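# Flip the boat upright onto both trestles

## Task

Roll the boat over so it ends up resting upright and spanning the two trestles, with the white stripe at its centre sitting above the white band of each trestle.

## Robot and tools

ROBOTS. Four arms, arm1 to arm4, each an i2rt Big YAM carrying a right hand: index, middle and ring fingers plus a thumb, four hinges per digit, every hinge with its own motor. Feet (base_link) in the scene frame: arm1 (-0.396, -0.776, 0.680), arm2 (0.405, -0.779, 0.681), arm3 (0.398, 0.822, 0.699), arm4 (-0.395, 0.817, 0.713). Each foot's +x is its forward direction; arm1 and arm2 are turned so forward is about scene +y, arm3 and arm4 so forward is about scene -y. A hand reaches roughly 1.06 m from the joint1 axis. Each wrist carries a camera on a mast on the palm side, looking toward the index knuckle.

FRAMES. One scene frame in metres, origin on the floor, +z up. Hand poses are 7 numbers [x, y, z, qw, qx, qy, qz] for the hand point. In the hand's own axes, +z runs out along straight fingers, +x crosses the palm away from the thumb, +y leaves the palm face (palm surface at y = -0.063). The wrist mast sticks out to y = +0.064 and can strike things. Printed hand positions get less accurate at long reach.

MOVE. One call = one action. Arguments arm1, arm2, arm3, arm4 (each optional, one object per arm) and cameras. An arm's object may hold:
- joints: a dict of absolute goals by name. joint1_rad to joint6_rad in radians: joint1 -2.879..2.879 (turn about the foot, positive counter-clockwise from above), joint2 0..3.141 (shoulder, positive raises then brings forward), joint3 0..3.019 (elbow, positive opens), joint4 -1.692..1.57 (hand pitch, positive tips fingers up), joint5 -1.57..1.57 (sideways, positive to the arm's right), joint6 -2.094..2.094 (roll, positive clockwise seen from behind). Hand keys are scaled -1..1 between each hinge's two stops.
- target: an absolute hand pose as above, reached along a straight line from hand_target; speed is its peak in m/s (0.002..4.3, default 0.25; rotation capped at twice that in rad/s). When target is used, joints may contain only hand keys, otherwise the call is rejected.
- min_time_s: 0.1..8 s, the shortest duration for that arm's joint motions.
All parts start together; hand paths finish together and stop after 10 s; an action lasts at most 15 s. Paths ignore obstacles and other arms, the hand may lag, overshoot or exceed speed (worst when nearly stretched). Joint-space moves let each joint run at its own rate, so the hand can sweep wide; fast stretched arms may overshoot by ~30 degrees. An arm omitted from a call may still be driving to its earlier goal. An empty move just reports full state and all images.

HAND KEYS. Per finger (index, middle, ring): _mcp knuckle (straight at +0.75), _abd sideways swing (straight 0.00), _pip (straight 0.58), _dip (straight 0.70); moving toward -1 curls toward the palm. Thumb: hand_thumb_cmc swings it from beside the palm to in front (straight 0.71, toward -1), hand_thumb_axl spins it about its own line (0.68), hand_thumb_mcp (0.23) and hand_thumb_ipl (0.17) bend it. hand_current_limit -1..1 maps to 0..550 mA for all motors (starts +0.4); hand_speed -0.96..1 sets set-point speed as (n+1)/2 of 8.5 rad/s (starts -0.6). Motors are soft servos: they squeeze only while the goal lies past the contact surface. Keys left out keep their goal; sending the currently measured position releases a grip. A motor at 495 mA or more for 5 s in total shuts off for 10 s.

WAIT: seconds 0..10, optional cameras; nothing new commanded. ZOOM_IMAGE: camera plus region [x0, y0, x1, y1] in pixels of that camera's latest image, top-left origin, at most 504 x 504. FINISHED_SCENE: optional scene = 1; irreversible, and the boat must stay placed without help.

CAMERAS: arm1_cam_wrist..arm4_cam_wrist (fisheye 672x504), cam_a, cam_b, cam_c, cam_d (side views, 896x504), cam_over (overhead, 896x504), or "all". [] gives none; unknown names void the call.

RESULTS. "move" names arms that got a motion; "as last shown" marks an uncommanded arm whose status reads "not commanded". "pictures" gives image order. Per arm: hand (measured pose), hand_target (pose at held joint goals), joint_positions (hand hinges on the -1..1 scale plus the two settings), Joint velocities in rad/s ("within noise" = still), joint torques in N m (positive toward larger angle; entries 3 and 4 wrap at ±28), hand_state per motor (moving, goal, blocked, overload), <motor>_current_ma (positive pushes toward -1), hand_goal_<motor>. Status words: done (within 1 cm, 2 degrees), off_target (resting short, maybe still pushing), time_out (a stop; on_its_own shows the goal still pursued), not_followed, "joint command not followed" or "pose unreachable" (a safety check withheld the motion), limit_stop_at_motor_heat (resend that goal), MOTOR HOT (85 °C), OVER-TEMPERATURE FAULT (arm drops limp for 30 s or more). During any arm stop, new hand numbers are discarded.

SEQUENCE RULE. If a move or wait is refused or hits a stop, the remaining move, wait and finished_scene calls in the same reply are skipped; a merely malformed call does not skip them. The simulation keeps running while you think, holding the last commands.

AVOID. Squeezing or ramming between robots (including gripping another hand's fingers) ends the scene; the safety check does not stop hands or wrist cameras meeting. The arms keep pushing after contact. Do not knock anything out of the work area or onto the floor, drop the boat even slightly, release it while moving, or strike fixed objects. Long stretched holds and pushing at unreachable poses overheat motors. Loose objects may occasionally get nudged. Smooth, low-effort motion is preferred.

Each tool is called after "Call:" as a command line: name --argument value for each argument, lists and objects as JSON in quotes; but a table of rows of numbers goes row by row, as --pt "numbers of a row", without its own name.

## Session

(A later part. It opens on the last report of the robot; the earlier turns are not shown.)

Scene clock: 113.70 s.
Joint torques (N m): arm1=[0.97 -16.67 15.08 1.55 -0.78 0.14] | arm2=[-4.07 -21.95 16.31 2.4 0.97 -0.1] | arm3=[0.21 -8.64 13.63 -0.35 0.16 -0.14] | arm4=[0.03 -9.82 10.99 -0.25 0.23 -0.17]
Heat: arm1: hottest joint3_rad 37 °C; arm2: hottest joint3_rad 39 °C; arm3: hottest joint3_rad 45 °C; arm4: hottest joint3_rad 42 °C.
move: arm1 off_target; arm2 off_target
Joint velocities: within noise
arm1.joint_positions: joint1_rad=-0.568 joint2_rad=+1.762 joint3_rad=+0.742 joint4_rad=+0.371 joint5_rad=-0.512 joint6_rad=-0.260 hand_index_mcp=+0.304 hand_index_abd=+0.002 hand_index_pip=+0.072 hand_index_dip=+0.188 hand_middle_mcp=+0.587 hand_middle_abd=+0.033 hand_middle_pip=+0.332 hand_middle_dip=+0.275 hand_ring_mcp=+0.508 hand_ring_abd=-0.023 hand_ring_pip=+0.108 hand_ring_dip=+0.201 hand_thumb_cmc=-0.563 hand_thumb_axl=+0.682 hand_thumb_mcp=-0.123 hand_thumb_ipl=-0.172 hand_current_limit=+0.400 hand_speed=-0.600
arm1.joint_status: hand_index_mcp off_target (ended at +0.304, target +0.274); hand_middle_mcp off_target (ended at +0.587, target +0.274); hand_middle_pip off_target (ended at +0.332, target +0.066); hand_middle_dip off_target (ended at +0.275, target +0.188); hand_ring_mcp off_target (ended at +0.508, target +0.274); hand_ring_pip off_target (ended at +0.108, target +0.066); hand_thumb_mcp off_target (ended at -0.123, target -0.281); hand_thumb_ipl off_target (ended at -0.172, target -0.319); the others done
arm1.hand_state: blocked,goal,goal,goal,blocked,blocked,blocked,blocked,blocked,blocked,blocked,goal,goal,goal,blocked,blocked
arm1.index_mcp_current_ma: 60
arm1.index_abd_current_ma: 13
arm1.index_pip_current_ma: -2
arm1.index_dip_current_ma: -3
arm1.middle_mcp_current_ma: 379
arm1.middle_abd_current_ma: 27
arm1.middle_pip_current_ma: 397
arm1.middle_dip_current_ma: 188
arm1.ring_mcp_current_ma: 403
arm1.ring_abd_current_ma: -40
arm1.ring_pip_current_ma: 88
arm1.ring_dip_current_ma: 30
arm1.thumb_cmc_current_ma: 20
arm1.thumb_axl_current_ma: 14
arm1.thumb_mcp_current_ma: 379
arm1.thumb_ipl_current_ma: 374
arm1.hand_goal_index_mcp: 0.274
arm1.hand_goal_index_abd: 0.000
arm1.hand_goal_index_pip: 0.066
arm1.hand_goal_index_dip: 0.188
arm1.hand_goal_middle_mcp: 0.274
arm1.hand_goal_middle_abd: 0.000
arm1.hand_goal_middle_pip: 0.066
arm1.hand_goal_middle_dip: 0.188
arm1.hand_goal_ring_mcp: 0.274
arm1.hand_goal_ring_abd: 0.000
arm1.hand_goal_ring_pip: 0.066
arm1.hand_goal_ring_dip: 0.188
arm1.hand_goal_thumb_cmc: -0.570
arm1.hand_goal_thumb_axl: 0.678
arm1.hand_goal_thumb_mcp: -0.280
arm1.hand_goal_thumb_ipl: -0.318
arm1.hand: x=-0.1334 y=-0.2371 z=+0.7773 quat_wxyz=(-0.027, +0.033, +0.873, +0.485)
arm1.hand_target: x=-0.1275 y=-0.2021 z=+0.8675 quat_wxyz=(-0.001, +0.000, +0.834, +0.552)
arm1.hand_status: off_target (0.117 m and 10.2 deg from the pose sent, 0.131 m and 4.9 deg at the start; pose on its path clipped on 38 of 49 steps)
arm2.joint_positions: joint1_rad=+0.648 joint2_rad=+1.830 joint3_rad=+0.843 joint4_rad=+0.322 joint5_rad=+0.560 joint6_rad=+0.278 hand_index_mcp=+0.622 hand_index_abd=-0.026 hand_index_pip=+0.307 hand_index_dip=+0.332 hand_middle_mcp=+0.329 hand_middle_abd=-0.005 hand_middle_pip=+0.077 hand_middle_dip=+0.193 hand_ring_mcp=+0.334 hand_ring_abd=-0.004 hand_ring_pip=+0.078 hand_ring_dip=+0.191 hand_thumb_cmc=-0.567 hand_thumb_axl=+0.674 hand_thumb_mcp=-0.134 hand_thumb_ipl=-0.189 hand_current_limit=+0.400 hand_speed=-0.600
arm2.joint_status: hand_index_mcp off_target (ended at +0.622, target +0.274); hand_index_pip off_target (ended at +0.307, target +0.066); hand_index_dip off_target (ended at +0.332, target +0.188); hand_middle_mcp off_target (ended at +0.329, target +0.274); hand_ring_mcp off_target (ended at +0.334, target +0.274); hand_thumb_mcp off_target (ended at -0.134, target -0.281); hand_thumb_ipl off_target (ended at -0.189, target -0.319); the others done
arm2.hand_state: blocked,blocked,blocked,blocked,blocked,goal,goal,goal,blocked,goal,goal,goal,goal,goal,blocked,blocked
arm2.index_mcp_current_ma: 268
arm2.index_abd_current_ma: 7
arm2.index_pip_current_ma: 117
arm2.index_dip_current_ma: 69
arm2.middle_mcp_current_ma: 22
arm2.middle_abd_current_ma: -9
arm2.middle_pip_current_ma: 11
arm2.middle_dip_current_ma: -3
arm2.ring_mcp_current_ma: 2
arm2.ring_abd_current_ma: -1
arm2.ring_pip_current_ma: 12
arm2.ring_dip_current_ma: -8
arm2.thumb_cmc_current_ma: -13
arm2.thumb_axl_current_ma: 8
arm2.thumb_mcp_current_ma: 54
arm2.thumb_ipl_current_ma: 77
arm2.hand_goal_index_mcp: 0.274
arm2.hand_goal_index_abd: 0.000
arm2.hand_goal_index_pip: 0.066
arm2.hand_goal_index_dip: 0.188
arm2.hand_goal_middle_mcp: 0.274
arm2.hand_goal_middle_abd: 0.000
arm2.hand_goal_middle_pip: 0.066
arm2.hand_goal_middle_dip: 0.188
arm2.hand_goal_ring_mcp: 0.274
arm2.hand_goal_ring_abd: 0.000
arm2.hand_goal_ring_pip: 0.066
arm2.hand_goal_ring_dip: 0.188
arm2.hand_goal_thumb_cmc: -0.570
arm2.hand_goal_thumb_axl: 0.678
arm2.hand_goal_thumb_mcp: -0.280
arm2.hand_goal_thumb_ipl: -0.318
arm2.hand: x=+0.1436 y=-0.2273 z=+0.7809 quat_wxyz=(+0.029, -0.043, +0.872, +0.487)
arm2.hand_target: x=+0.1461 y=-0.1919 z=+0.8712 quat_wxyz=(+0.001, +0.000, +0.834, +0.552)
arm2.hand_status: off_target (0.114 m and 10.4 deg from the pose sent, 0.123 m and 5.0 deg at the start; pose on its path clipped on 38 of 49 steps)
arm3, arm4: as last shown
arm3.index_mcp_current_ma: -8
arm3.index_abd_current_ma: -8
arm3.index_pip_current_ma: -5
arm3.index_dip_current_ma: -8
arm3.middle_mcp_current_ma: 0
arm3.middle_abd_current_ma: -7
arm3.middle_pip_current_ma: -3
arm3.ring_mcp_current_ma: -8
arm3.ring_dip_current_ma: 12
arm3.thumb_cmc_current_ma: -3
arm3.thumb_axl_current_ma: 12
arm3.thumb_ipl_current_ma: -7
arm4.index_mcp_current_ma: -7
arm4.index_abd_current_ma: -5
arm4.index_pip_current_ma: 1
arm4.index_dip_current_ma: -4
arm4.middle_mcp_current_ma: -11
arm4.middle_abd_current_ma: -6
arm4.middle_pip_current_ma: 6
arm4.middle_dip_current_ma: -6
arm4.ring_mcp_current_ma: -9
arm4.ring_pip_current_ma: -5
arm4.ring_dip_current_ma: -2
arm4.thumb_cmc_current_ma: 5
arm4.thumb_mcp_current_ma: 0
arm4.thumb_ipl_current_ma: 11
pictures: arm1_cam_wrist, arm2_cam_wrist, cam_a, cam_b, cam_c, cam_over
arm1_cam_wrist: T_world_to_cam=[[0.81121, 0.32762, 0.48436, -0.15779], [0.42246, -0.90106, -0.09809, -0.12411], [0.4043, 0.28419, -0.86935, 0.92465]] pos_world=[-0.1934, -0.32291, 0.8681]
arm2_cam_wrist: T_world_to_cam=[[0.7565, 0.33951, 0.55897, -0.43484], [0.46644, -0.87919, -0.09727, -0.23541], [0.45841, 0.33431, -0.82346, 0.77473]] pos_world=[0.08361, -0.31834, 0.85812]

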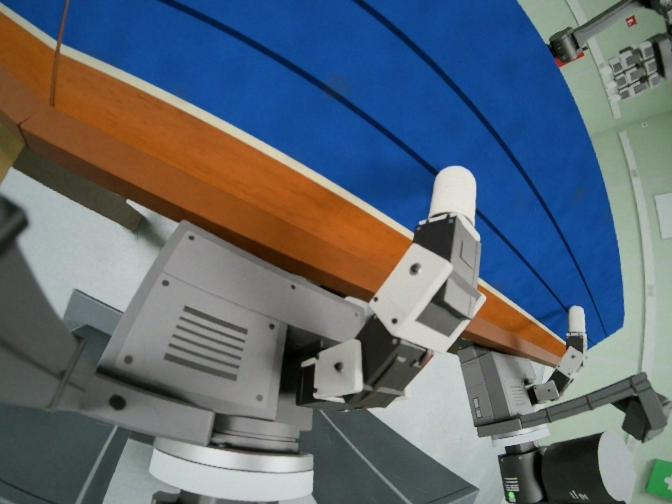

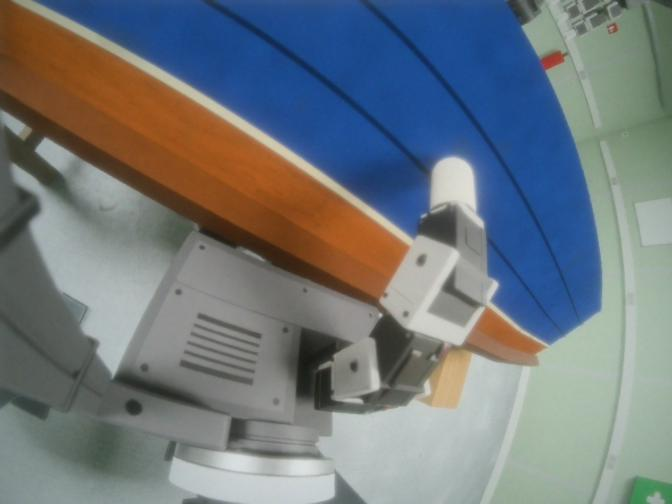

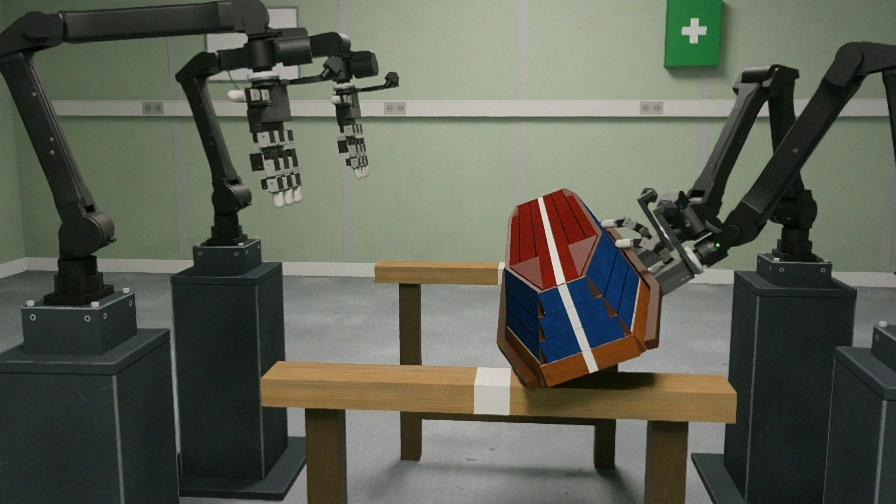

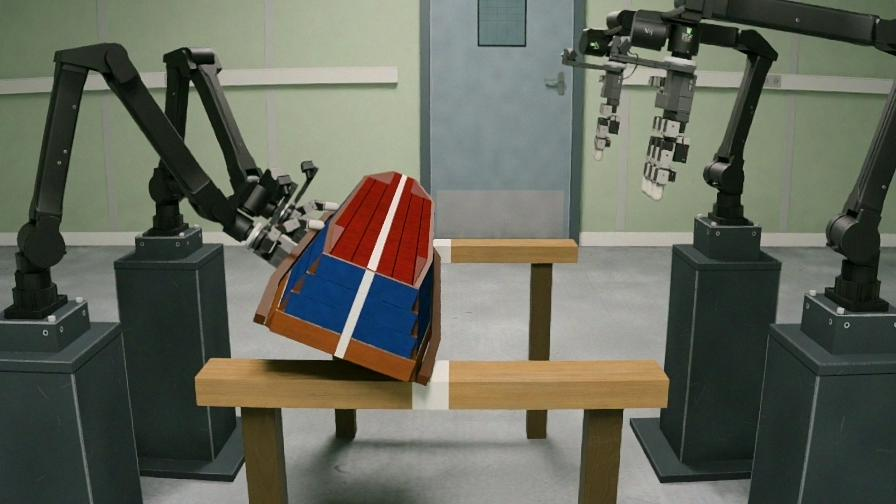

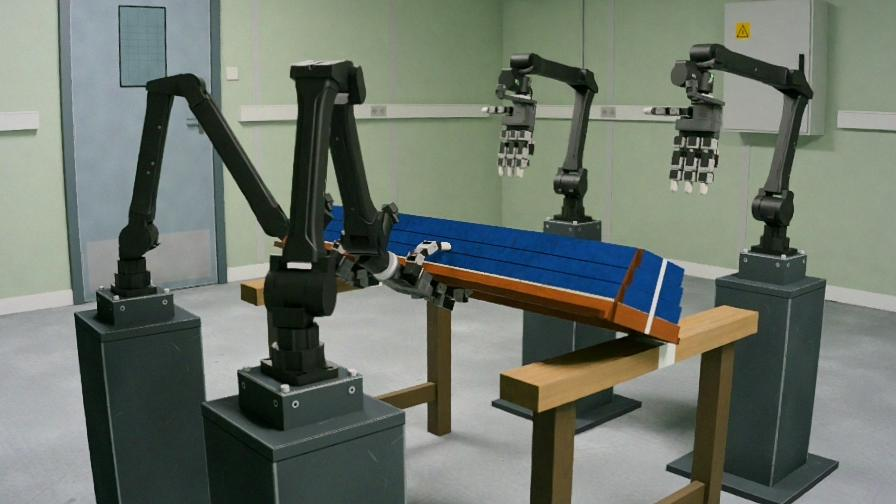

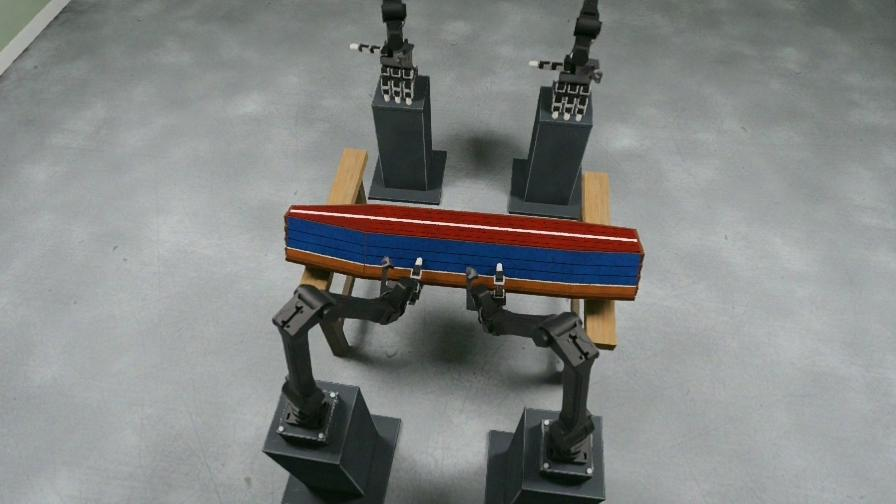

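Call:
move --arm1 '{"target": [-0.12, -0.137, 0.94, 0, 0, 0.8192, 0.5736], "speed": 0.08, "joints": {"hand_middle_mcp": 0.5, "hand_middle_pip": 0.28, "hand_middle_dip": 0.25, "hand_ring_mcp": 0.45, "hand_thumb_mcp": 0.0, "hand_thumb_ipl": -0.05}}' --arm2 '{"target": [0.14, -0.127, 0.945, 0, 0, 0.8192, 0.5736], "speed": 0.08, "joints": {"hand_index_mcp": 0.55, "hand_index_pip": 0.28, "hand_index_dip": 0.3, "hand_thumb_mcp": 0.0, "hand_thumb_ipl": -0.05}}' --cameras '["cam_over", "arm1_cam_wrist", "arm2_cam_wrist", "cam_a", "cam_b"]'

Scene clock: 142.53 s.
Joint torques (N m): arm1=[1.61 -13.8 15.21 4.1 -0.77 0.29] | arm2=[-4.72 -19.25 16.84 4.86 1.16 -0.4] | arm3=[1.08 -8.88 13.81 -0.32 0.23 -0.15] | arm4=[-0.09 -9.52 10.91 -0.2 0.23 -0.18]
Heat: arm1: hottest joint3_rad 44 °C; arm2: hottest joint3_rad 45 °C; arm3: hottest joint3_rad 48 °C; arm4: hottest joint3_rad 43 °C.
move: arm1 off_target; arm2 off_target
Joint velocities: within noise
arm1.joint_positions: joint1_rad=-0.556 joint2_rad=+1.764 joint3_rad=+0.743 joint4_rad=+0.397 joint5_rad=-0.505 joint6_rad=-0.235 hand_index_mcp=+0.304 hand_index_abd=+0.002 hand_index_pip=+0.072 hand_index_dip=+0.188 hand_middle_mcp=+0.605 hand_middle_abd=+0.049 hand_middle_pip=+0.334 hand_middle_dip=+0.275 hand_ring_mcp=+0.530 hand_ring_abd=-0.001 hand_ring_pip=+0.102 hand_ring_dip=+0.190 hand_thumb_cmc=-0.563 hand_thumb_axl=+0.682 hand_thumb_mcp=-0.010 hand_thumb_ipl=-0.053 hand_current_limit=+0.400 hand_speed=-0.600
arm1.joint_status: hand_middle_mcp off_target (ended at +0.605, target +0.500); hand_middle_pip off_target (ended at +0.334, target +0.280); hand_middle_dip off_target (ended at +0.275, target +0.250); hand_ring_mcp off_target (ended at +0.530, target +0.450); the others done
arm1.hand_state: blocked,goal,goal,goal,blocked,blocked,blocked,blocked,blocked,goal,blocked,goal,goal,goal,goal,goal
arm1.index_mcp_current_ma: 56
arm1.index_abd_current_ma: 4
arm1.index_pip_current_ma: 13
arm1.index_dip_current_ma: -4
arm1.middle_mcp_current_ma: 250
arm1.middle_abd_current_ma: 69
arm1.middle_pip_current_ma: 115
arm1.middle_dip_current_ma: 62
arm1.ring_mcp_current_ma: 190
arm1.ring_abd_current_ma: -9
arm1.ring_pip_current_ma: 57
arm1.ring_dip_current_ma: -1
arm1.thumb_cmc_current_ma: 18
arm1.thumb_axl_current_ma: -4
arm1.thumb_mcp_current_ma: -27
arm1.thumb_ipl_current_ma: -16
arm1.hand_goal_index_mcp: 0.274
arm1.hand_goal_index_abd: 0.000
arm1.hand_goal_index_pip: 0.066
arm1.hand_goal_index_dip: 0.188
arm1.hand_goal_middle_mcp: 0.500
arm1.hand_goal_middle_abd: 0.000
arm1.hand_goal_middle_pip: 0.280
arm1.hand_goal_middle_dip: 0.250
arm1.hand_goal_ring_mcp: 0.450
arm1.hand_goal_ring_abd: 0.000
arm1.hand_goal_ring_pip: 0.066
arm1.hand_goal_ring_dip: 0.188
arm1.hand_goal_thumb_cmc: -0.570
arm1.hand_goal_thumb_axl: 0.678
arm1.hand_goal_thumb_mcp: 0.000
arm1.hand_goal_thumb_ipl: -0.050
arm1.hand: x=-0.1354 y=-0.2333 z=+0.7814 quat_wxyz=(-0.027, +0.037, +0.869, +0.493)
arm1.hand_target: x=-0.1334 y=-0.1930 z=+0.8682 quat_wxyz=(-0.002, -0.001, +0.819, +0.573)
arm1.hand_status: off_target (0.186 m and 12.1 deg from the pose sent, 0.192 m and 12.9 deg at the start; pose on its path clipped on 52 of 53 steps)
arm2.joint_positions: joint1_rad=+0.642 joint2_rad=+1.833 joint3_rad=+0.845 joint4_rad=+0.352 joint5_rad=+0.560 joint6_rad=+0.268 hand_index_mcp=+0.645 hand_index_abd=-0.030 hand_index_pip=+0.323 hand_index_dip=+0.317 hand_middle_mcp=+0.333 hand_middle_abd=-0.005 hand_middle_pip=+0.077 hand_middle_dip=+0.193 hand_ring_mcp=+0.334 hand_ring_abd=-0.004 hand_ring_pip=+0.078 hand_ring_dip=+0.191 hand_thumb_cmc=-0.567 hand_thumb_axl=+0.674 hand_thumb_mcp=-0.026 hand_thumb_ipl=-0.058 hand_current_limit=+0.400 hand_speed=-0.600
arm2.joint_status: hand_index_mcp off_target (ended at +0.645, target +0.550); hand_index_pip off_target (ended at +0.323, target +0.280); hand_thumb_mcp off_target (ended at -0.026, target +0.000); the others done
arm2.hand_state: blocked,blocked,blocked,goal,blocked,goal,goal,goal,blocked,goal,goal,goal,goal,goal,blocked,goal
arm2.index_mcp_current_ma: 34
arm2.index_abd_current_ma: 7
arm2.index_pip_current_ma: 0
arm2.index_dip_current_ma: 1
arm2.middle_mcp_current_ma: 18
arm2.middle_abd_current_ma: -7
arm2.middle_pip_current_ma: -6
arm2.middle_dip_current_ma: 3
arm2.ring_mcp_current_ma: 11
arm2.ring_abd_current_ma: -5
arm2.ring_pip_current_ma: -11
arm2.ring_dip_current_ma: 25
arm2.thumb_cmc_current_ma: -1
arm2.thumb_axl_current_ma: 6
arm2.thumb_mcp_current_ma: -30
arm2.thumb_ipl_current_ma: 0
arm2.hand_goal_index_mcp: 0.550
arm2.hand_goal_index_abd: 0.000
arm2.hand_goal_index_pip: 0.280
arm2.hand_goal_index_dip: 0.300
arm2.hand_goal_middle_mcp: 0.274
arm2.hand_goal_middle_abd: 0.000
arm2.hand_goal_middle_pip: 0.066
arm2.hand_goal_middle_dip: 0.188
arm2.hand_goal_ring_mcp: 0.274
arm2.hand_goal_ring_abd: 0.000
arm2.hand_goal_ring_pip: 0.066
arm2.hand_goal_ring_dip: 0.188
arm2.hand_goal_thumb_cmc: -0.570
arm2.hand_goal_thumb_axl: 0.678
arm2.hand_goal_thumb_mcp: 0.000
arm2.hand_goal_thumb_ipl: -0.050
arm2.hand: x=+0.1447 y=-0.2237 z=+0.7863 quat_wxyz=(+0.025, -0.040, +0.866, +0.497)
arm2.hand_target: x=+0.1488 y=-0.1832 z=+0.8731 quat_wxyz=(+0.003, +0.001, +0.819, +0.574)
arm2.hand_status: off_target (0.186 m and 11.6 deg from the pose sent, 0.192 m and 13.0 deg at the start; pose on its path clipped on 52 of 53 steps)
arm3, arm4: as last shown
arm3.index_mcp_current_ma: -6
arm3.index_abd_current_ma: -1
arm3.index_pip_current_ma: -3
arm3.middle_mcp_current_ma: -5
arm3.middle_abd_current_ma: -6
arm3.middle_pip_current_ma: -5
arm3.middle_dip_current_ma: 10
arm3.ring_mcp_current_ma: -9
arm3.ring_abd_current_ma: 5
arm3.ring_pip_current_ma: 1
arm3.ring_dip_current_ma: 6
arm3.thumb_cmc_current_ma: -2
arm3.thumb_axl_current_ma: 9
arm3.thumb_mcp_current_ma: 9
arm3.thumb_ipl_current_ma: -3
arm4.index_mcp_current_ma: -8
arm4.index_abd_current_ma: -3
arm4.index_pip_current_ma: 6
arm4.index_dip_current_ma: -5
arm4.middle_mcp_current_ma: -7
arm4.middle_abd_current_ma: -12
arm4.middle_pip_current_ma: 14
arm4.middle_dip_current_ma: -13
arm4.ring_dip_current_ma: -6
arm4.thumb_cmc_current_ma: 4
arm4.thumb_axl_current_ma: -10
arm4.thumb_mcp_current_ma: 1
arm4.thumb_ipl_current_ma: 12
pictures: arm1_cam_wrist, arm2_cam_wrist, cam_a, cam_b, cam_over
arm1_cam_wrist: T_world_to_cam=[[0.81532, 0.31302, 0.4871, -0.1645], [0.41535, -0.90231, -0.11538, -0.10718], [0.4034, 0.29639, -0.86569, 0.92773]] pos_world=[-0.19561, -0.32019, 0.87089]
arm2_cam_wrist: T_world_to_cam=[[0.76243, 0.32558, 0.55919, -0.44405], [0.464, -0.87743, -0.12176, -0.21219], [0.45101, 0.3523, -0.82005, 0.77989]] pos_world=[0.08528, -0.31636, 0.86202]

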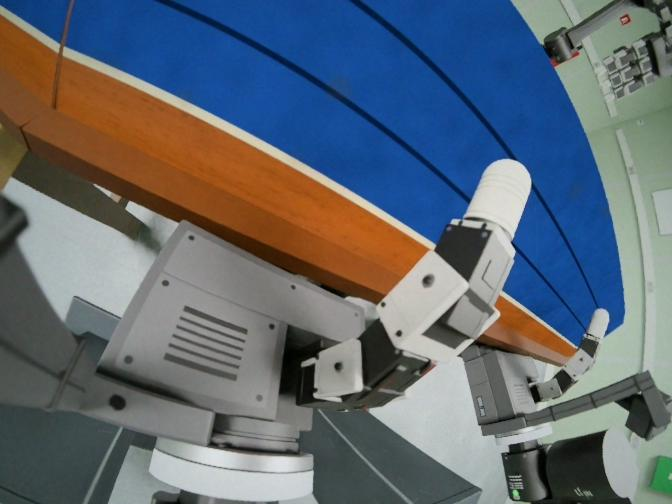

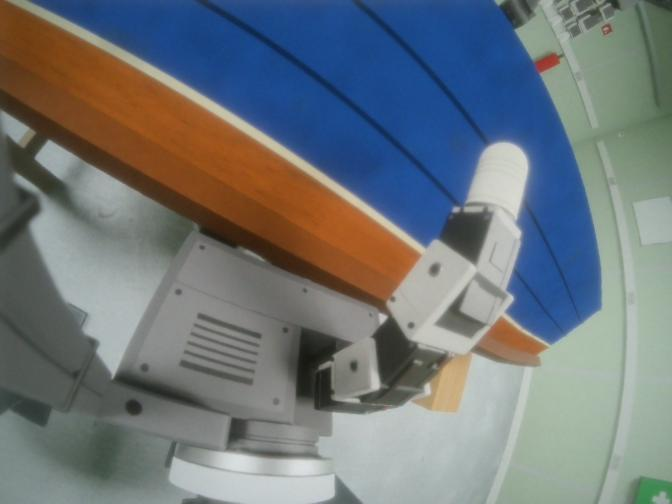

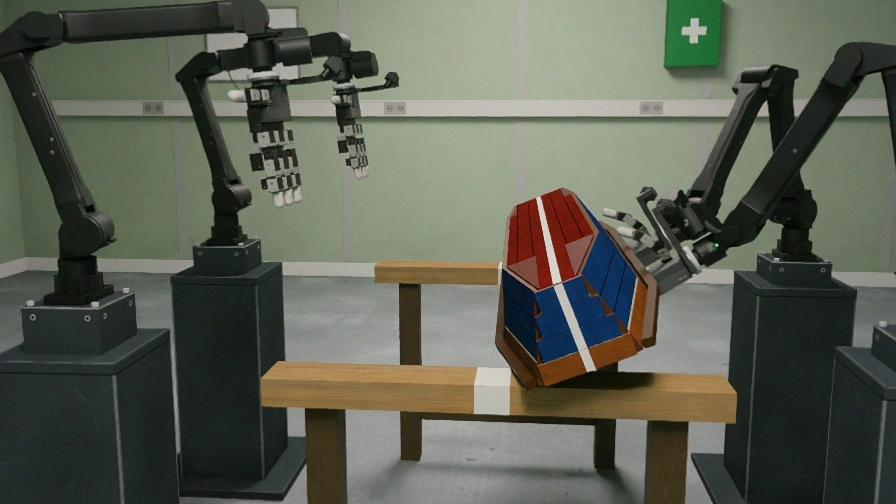

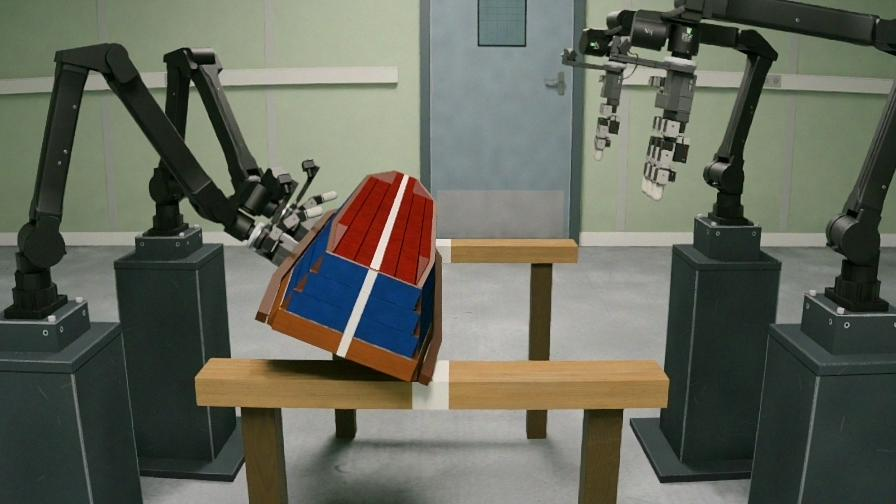

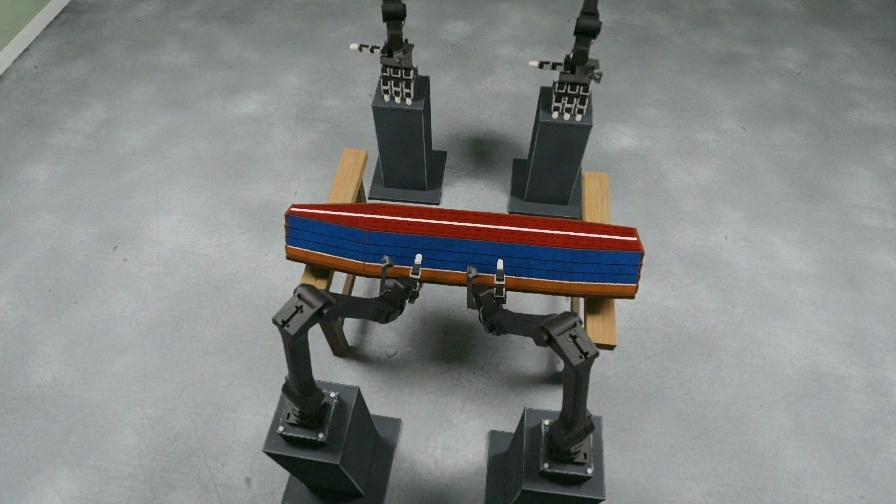

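Call:
move --arm1 '{"joints": {"hand_middle_mcp": 0.85, "hand_middle_pip": 0.577, "hand_middle_dip": 0.696, "hand_ring_mcp": 0.85, "hand_ring_pip": 0.577, "hand_ring_dip": 0.696, "hand_thumb_mcp": 0.0, "hand_thumb_ipl": -0.05}}' --arm2 '{"joints": {"hand_index_mcp": 0.85, "hand_index_pip": 0.577, "hand_index_dip": 0.696}}'

Call:
move --arm1 '{"target": [-0.12, -0.137, 0.94, 0, 0, 0.848, 0.530], "speed": 0.4}' --arm2 '{"target": [0.14, -0.127, 0.945, 0, 0, 0.848, 0.530], "speed": 0.4}' --cameras '["arm1_cam_wrist", "arm2_cam_wrist", "cam_a", "cam_b"]'

Scene clock: 164.03 s.
Joint torques (N m): arm1=[0.97 -13.8 14.39 3.47 -0.75 0.29] | arm2=[-3.55 -19.37 15.87 4.34 1.14 -0.33] | arm3=[0.79 -8.35 13.79 0.05 0.24 -0.1] | arm4=[0.03 -8.82 10.88 -0.2 0.22 -0.21]
Heat: arm1: hottest joint3_rad 46 °C; arm2: hottest joint3_rad 47 °C; arm3: hottest joint3_rad 49 °C; arm4: hottest joint3_rad 44 °C.
move: arm1 done; arm2 off_target
Joint velocities: within noise
arm1.joint_positions: joint1_rad=-0.547 joint2_rad=+1.764 joint3_rad=+0.753 joint4_rad=+0.415 joint5_rad=-0.505 joint6_rad=-0.233 hand_index_mcp=+0.304 hand_index_abd=+0.010 hand_index_pip=+0.072 hand_index_dip=+0.188 hand_middle_mcp=+0.866 hand_middle_abd=+0.010 hand_middle_pip=+0.582 hand_middle_dip=+0.694 hand_ring_mcp=+0.868 hand_ring_abd=-0.001 hand_ring_pip=+0.583 hand_ring_dip=+0.697 hand_thumb_cmc=-0.564 hand_thumb_axl=+0.682 hand_thumb_mcp=-0.010 hand_thumb_ipl=-0.053 hand_current_limit=+0.400 hand_speed=-0.600
arm1.joint_status: all done
arm1.hand_state: blocked,goal,goal,goal,goal,goal,goal,goal,goal,goal,goal,goal,goal,goal,goal,goal
arm1.index_mcp_current_ma: 52
arm1.index_abd_current_ma: 16
arm1.index_pip_current_ma: 8
arm1.index_dip_current_ma: -29
arm1.middle_mcp_current_ma: 25
arm1.middle_abd_current_ma: 21
arm1.middle_pip_current_ma: 7
arm1.middle_dip_current_ma: 5
arm1.ring_mcp_current_ma: 40
arm1.ring_abd_current_ma: -5
arm1.ring_pip_current_ma: 7
arm1.ring_dip_current_ma: 2
arm1.thumb_cmc_current_ma: 16
arm1.thumb_axl_current_ma: 16
arm1.thumb_mcp_current_ma: -45
arm1.thumb_ipl_current_ma: -15
arm1.hand_goal_index_mcp: 0.274
arm1.hand_goal_index_abd: 0.000
arm1.hand_goal_index_pip: 0.066
arm1.hand_goal_index_dip: 0.188
arm1.hand_goal_middle_mcp: 0.850
arm1.hand_goal_middle_abd: 0.000
arm1.hand_goal_middle_pip: 0.578
arm1.hand_goal_middle_dip: 0.696
arm1.hand_goal_ring_mcp: 0.850
arm1.hand_goal_ring_abd: 0.000
arm1.hand_goal_ring_pip: 0.578
arm1.hand_goal_ring_dip: 0.696
arm1.hand_goal_thumb_cmc: -0.570
arm1.hand_goal_thumb_axl: 0.678
arm1.hand_goal_thumb_mcp: 0.000
arm1.hand_goal_thumb_ipl: -0.050
arm1.hand: x=-0.1379 y=-0.2264 z=+0.7901 quat_wxyz=(-0.024, +0.029, +0.863, +0.503)
arm1.hand_target: x=-0.1335 y=-0.1929 z=+0.8681 quat_wxyz=(-0.002, +0.000, +0.819, +0.573)
arm1.hand_status: not commanded
arm2.joint_positions: joint1_rad=+0.632 joint2_rad=+1.833 joint3_rad=+0.857 joint4_rad=+0.364 joint5_rad=+0.560 joint6_rad=+0.261 hand_index_mcp=+0.878 hand_index_abd=-0.014 hand_index_pip=+0.583 hand_index_dip=+0.692 hand_middle_mcp=+0.333 hand_middle_abd=-0.003 hand_middle_pip=+0.077 hand_middle_dip=+0.193 hand_ring_mcp=+0.334 hand_ring_abd=-0.002 hand_ring_pip=+0.078 hand_ring_dip=+0.191 hand_thumb_cmc=-0.563 hand_thumb_axl=+0.674 hand_thumb_mcp=-0.026 hand_thumb_ipl=-0.058 hand_current_limit=+0.400 hand_speed=-0.600
arm2.joint_status: hand_index_mcp off_target (ended at +0.878, target +0.850); the others done
arm2.hand_state: blocked,goal,goal,goal,blocked,goal,goal,goal,blocked,goal,goal,goal,goal,goal,blocked,goal
arm2.index_mcp_current_ma: 2
arm2.index_abd_current_ma: 5
arm2.index_pip_current_ma: 0
arm2.index_dip_current_ma: 18
arm2.middle_mcp_current_ma: 25
arm2.middle_abd_current_ma: 14
arm2.middle_pip_current_ma: -4
arm2.middle_dip_current_ma: -7
arm2.ring_mcp_current_ma: 8
arm2.ring_abd_current_ma: 1
arm2.ring_pip_current_ma: 7
arm2.ring_dip_current_ma: 2
arm2.thumb_cmc_current_ma: 5
arm2.thumb_axl_current_ma: -3
arm2.thumb_mcp_current_ma: -11
arm2.thumb_ipl_current_ma: 15
arm2.hand_goal_index_mcp: 0.850
arm2.hand_goal_index_abd: 0.000
arm2.hand_goal_index_pip: 0.578
arm2.hand_goal_index_dip: 0.696
arm2.hand_goal_middle_mcp: 0.274
arm2.hand_goal_middle_abd: 0.000
arm2.hand_goal_middle_pip: 0.066
arm2.hand_goal_middle_dip: 0.188
arm2.hand_goal_ring_mcp: 0.274
arm2.hand_goal_ring_abd: 0.000
arm2.hand_goal_ring_pip: 0.066
arm2.hand_goal_ring_dip: 0.188
arm2.hand_goal_thumb_cmc: -0.570
arm2.hand_goal_thumb_axl: 0.678
arm2.hand_goal_thumb_mcp: 0.000
arm2.hand_goal_thumb_ipl: -0.050
arm2.hand: x=+0.1466 y=-0.2170 z=+0.7938 quat_wxyz=(+0.024, -0.035, +0.862, +0.505)
arm2.hand_target: x=+0.1489 y=-0.1832 z=+0.8731 quat_wxyz=(+0.003, +0.001, +0.819, +0.574)
arm2.hand_status: not commanded
arm3, arm4: as last shown
arm3.index_mcp_current_ma: -8
arm3.index_abd_current_ma: -5
arm3.index_pip_current_ma: -8
arm3.index_dip_current_ma: -7
arm3.middle_mcp_current_ma: -7
arm3.middle_abd_current_ma: -7
arm3.middle_pip_current_ma: -4
arm3.middle_dip_current_ma: 9
arm3.ring_mcp_current_ma: -14
arm3.ring_abd_current_ma: 6
arm3.ring_pip_current_ma: -7
arm3.ring_dip_current_ma: 7
arm3.thumb_cmc_current_ma: -3
arm3.thumb_mcp_current_ma: 8
arm3.thumb_ipl_current_ma: -6
arm4.index_mcp_current_ma: -4
arm4.index_abd_current_ma: -5
arm4.index_pip_current_ma: 0
arm4.index_dip_current_ma: 0
arm4.middle_mcp_current_ma: -6
arm4.middle_pip_current_ma: 13
arm4.middle_dip_current_ma: -11
arm4.ring_abd_current_ma: -7
arm4.ring_pip_current_ma: -8
arm4.ring_dip_current_ma: -1
arm4.thumb_cmc_current_ma: 8
arm4.thumb_axl_current_ma: -13
arm4.thumb_ipl_current_ma: 9
pictures: none

Scene clock: 166.63 s.
Joint torques (N m): arm1=[0.26 -16.26 16.94 1.29 -0.4 0.12] | arm2=[-3.37 -22.01 18.26 2.33 0.51 -0.14] | arm3=[1.26 -8.82 13.72 -0.29 0.21 -0.1] | arm4=[-0.03 -9.58 10.86 -0.14 0.26 -0.19]
Heat: arm1: hottest joint3_rad 46 °C; arm2: hottest joint3_rad 47 °C; arm3: hottest joint3_rad 49 °C; arm4: hottest joint3_rad 44 °C.
move: arm1 off_target; arm2 off_target
Joint velocities: within noise
arm1.joint_positions: joint1_rad=-0.508 joint2_rad=+1.712 joint3_rad=+0.888 joint4_rad=+0.145 joint5_rad=-0.465 joint6_rad=-0.256 hand_index_mcp=+0.304 hand_index_abd=+0.022 hand_index_pip=+0.073 hand_index_dip=+0.188 hand_middle_mcp=+0.866 hand_middle_abd=+0.010 hand_middle_pip=+0.582 hand_middle_dip=+0.694 hand_ring_mcp=+0.868 hand_ring_abd=-0.001 hand_ring_pip=+0.583 hand_ring_dip=+0.697 hand_thumb_cmc=-0.564 hand_thumb_axl=+0.682 hand_thumb_mcp=-0.010 hand_thumb_ipl=-0.053 hand_current_limit=+0.400 hand_speed=-0.600
arm1.joint_status: not commanded
arm1.hand_state: blocked,blocked,goal,goal,goal,goal,goal,goal,goal,goal,goal,goal,goal,goal,goal,goal
arm1.index_mcp_current_ma: 60
arm1.index_abd_current_ma: 29
arm1.index_pip_current_ma: 3
arm1.index_dip_current_ma: -5
arm1.middle_mcp_current_ma: 32
arm1.middle_abd_current_ma: 28
arm1.middle_pip_current_ma: 10
arm1.middle_dip_current_ma: 0
arm1.ring_mcp_current_ma: 37
arm1.ring_abd_current_ma: -3
arm1.ring_pip_current_ma: -2
arm1.ring_dip_current_ma: -9
arm1.thumb_cmc_current_ma: 19
arm1.thumb_axl_current_ma: 8
arm1.thumb_mcp_current_ma: -14
arm1.thumb_ipl_current_ma: -13
arm1.hand_goal_index_mcp: 0.274
arm1.hand_goal_index_abd: 0.000
arm1.hand_goal_index_pip: 0.066
arm1.hand_goal_index_dip: 0.188
arm1.hand_goal_middle_mcp: 0.850
arm1.hand_goal_middle_abd: 0.000
arm1.hand_goal_middle_pip: 0.578
arm1.hand_goal_middle_dip: 0.696
arm1.hand_goal_ring_mcp: 0.850
arm1.hand_goal_ring_abd: 0.000
arm1.hand_goal_ring_pip: 0.578
arm1.hand_goal_ring_dip: 0.696
arm1.hand_goal_thumb_cmc: -0.570
arm1.hand_goal_thumb_axl: 0.678
arm1.hand_goal_thumb_mcp: 0.000
arm1.hand_goal_thumb_ipl: -0.050
arm1.hand: x=-0.1379 y=-0.1898 z=+0.8191 quat_wxyz=(-0.029, +0.024, +0.884, +0.467)
arm1.hand_target: x=-0.1298 y=-0.1604 z=+0.9114 quat_wxyz=(+0.000, +0.000, +0.848, +0.531)
arm1.hand_status: off_target (0.133 m and 9.4 deg from the pose sent, 0.175 m and 5.6 deg at the start; pose on its path clipped on 74 of 78 steps)
arm2.joint_positions: joint1_rad=+0.595 joint2_rad=+1.787 joint3_rad=+0.988 joint4_rad=+0.099 joint5_rad=+0.518 joint6_rad=+0.285 hand_index_mcp=+0.877 hand_index_abd=-0.014 hand_index_pip=+0.583 hand_index_dip=+0.692 hand_middle_mcp=+0.332 hand_middle_abd=-0.003 hand_middle_pip=+0.077 hand_middle_dip=+0.193 hand_ring_mcp=+0.334 hand_ring_abd=-0.002 hand_ring_pip=+0.078 hand_ring_dip=+0.191 hand_thumb_cmc=-0.563 hand_thumb_axl=+0.674 hand_thumb_mcp=-0.026 hand_thumb_ipl=-0.058 hand_current_limit=+0.400 hand_speed=-0.600
arm2.joint_status: not commanded
arm2.hand_state: blocked,goal,goal,goal,blocked,goal,goal,goal,blocked,goal,goal,goal,goal,goal,blocked,goal
arm2.index_mcp_current_ma: 12
arm2.index_abd_current_ma: 13
arm2.index_pip_current_ma: 5
arm2.index_dip_current_ma: 6
arm2.middle_mcp_current_ma: 14
arm2.middle_abd_current_ma: 8
arm2.middle_pip_current_ma: -8
arm2.middle_dip_current_ma: 19
arm2.ring_mcp_current_ma: -2
arm2.ring_abd_current_ma: 0
arm2.ring_pip_current_ma: 0
arm2.ring_dip_current_ma: 5
arm2.thumb_cmc_current_ma: -6
arm2.thumb_axl_current_ma: -7
arm2.thumb_mcp_current_ma: -12
arm2.thumb_ipl_current_ma: 7
arm2.hand_goal_index_mcp: 0.850
arm2.hand_goal_index_abd: 0.000
arm2.hand_goal_index_pip: 0.578
arm2.hand_goal_index_dip: 0.696
arm2.hand_goal_middle_mcp: 0.274
arm2.hand_goal_middle_abd: 0.000
arm2.hand_goal_middle_pip: 0.066
arm2.hand_goal_middle_dip: 0.188
arm2.hand_goal_ring_mcp: 0.274
arm2.hand_goal_ring_abd: 0.000
arm2.hand_goal_ring_pip: 0.066
arm2.hand_goal_ring_dip: 0.188
arm2.hand_goal_thumb_cmc: -0.570
arm2.hand_goal_thumb_axl: 0.678
arm2.hand_goal_thumb_mcp: 0.000
arm2.hand_goal_thumb_ipl: -0.050
arm2.hand: x=+0.1457 y=-0.1822 z=+0.8220 quat_wxyz=(+0.030, -0.031, +0.883, +0.467)
arm2.hand_target: x=+0.1470 y=-0.1514 z=+0.9143 quat_wxyz=(+0.001, +0.000, +0.847, +0.531)
arm2.hand_status: off_target (0.135 m and 9.6 deg from the pose sent, 0.176 m and 5.8 deg at the start; pose on its path clipped on 74 of 78 steps)
arm3, arm4: as last shown
arm3.index_mcp_current_ma: -12
arm3.index_abd_current_ma: -3
arm3.index_pip_current_ma: -3
arm3.index_dip_current_ma: -5
arm3.middle_mcp_current_ma: 4
arm3.middle_abd_current_ma: -8
arm3.middle_pip_current_ma: -3
arm3.middle_dip_current_ma: 10
arm3.ring_mcp_current_ma: -12
arm3.ring_abd_current_ma: 8
arm3.ring_pip_current_ma: -2
arm3.ring_dip_current_ma: 8
arm3.thumb_cmc_current_ma: -1
arm3.thumb_axl_current_ma: 11
arm3.thumb_mcp_current_ma: 13
arm4.index_mcp_current_ma: -8
arm4.index_abd_current_ma: -2
arm4.index_pip_current_ma: -2
arm4.index_dip_current_ma: -4
arm4.middle_mcp_current_ma: -5
arm4.middle_abd_current_ma: -9
arm4.middle_pip_current_ma: 8
arm4.middle_dip_current_ma: -7
arm4.ring_mcp_current_ma: -6
arm4.ring_abd_current_ma: -4
arm4.ring_pip_current_ma: -6
arm4.ring_dip_current_ma: 0
arm4.thumb_cmc_current_ma: 0
arm4.thumb_axl_current_ma: -8
arm1_cam_wrist: T_world_to_cam=[[0.80135, 0.36381, 0.47486, -0.17669], [0.44118, -0.89552, -0.05842, -0.10446], [0.40399, 0.25631, -0.87812, 0.95115]] pos_world=[-0.19658, -0.27306, 0.91303]
arm2_cam_wrist: T_world_to_cam=[[0.76885, 0.3456, 0.53799, -0.45825], [0.44467, -0.89358, -0.06145, -0.22159], [0.4595, 0.28647, -0.84071, 0.79789]] pos_world=[0.08422, -0.26822, 0.90371]

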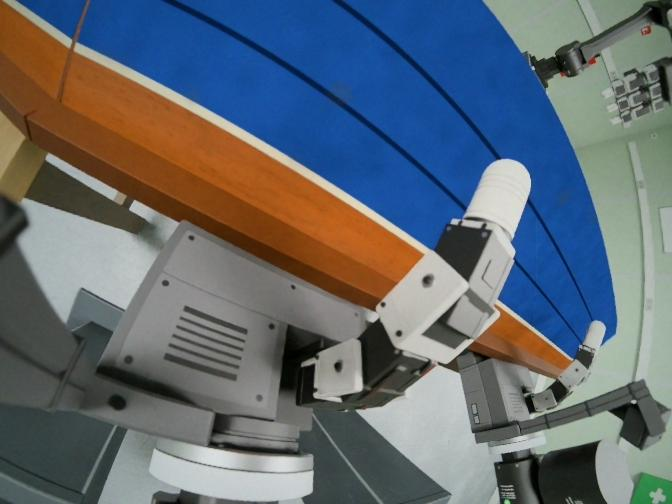

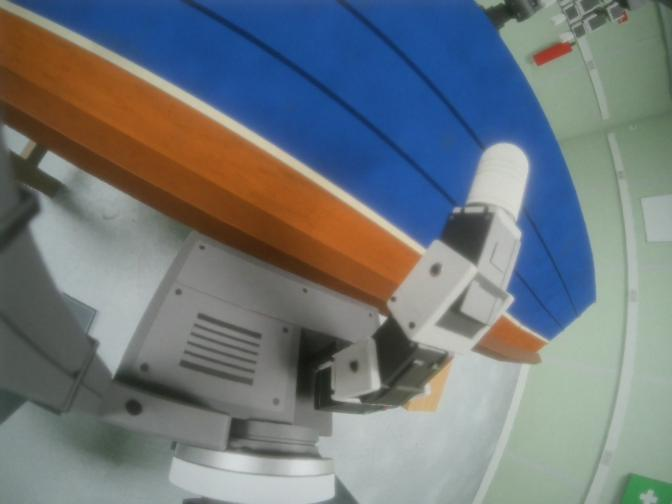

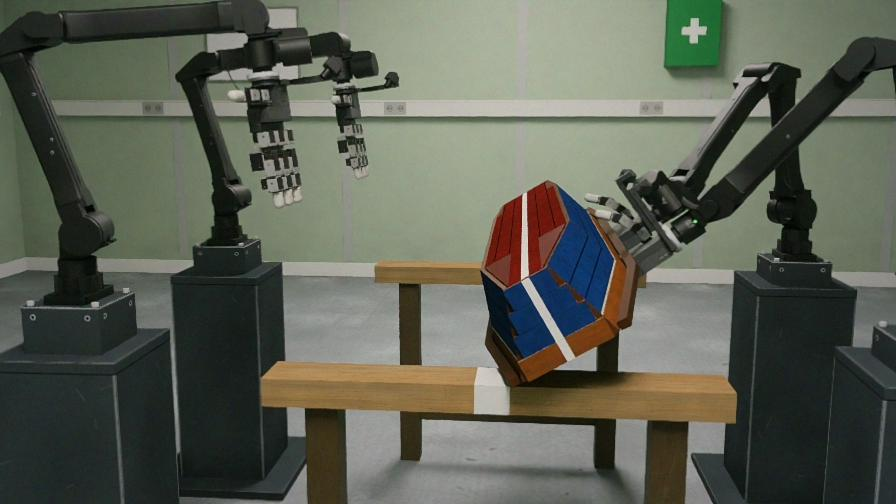

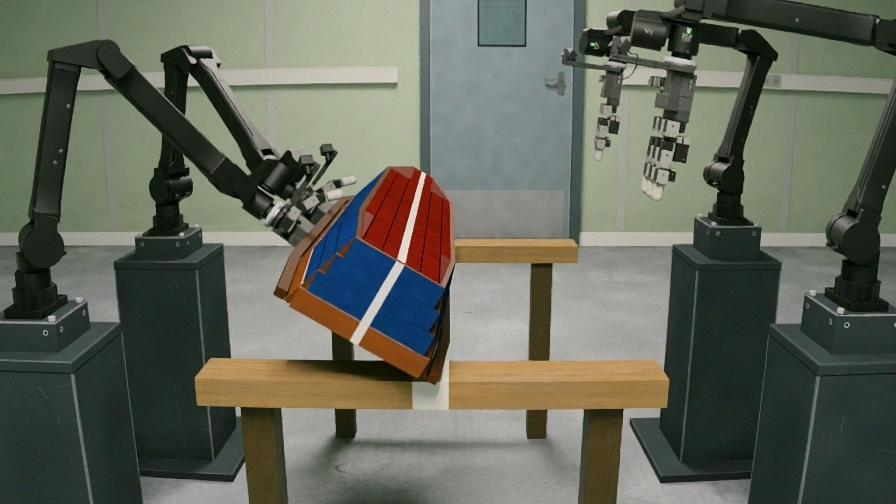

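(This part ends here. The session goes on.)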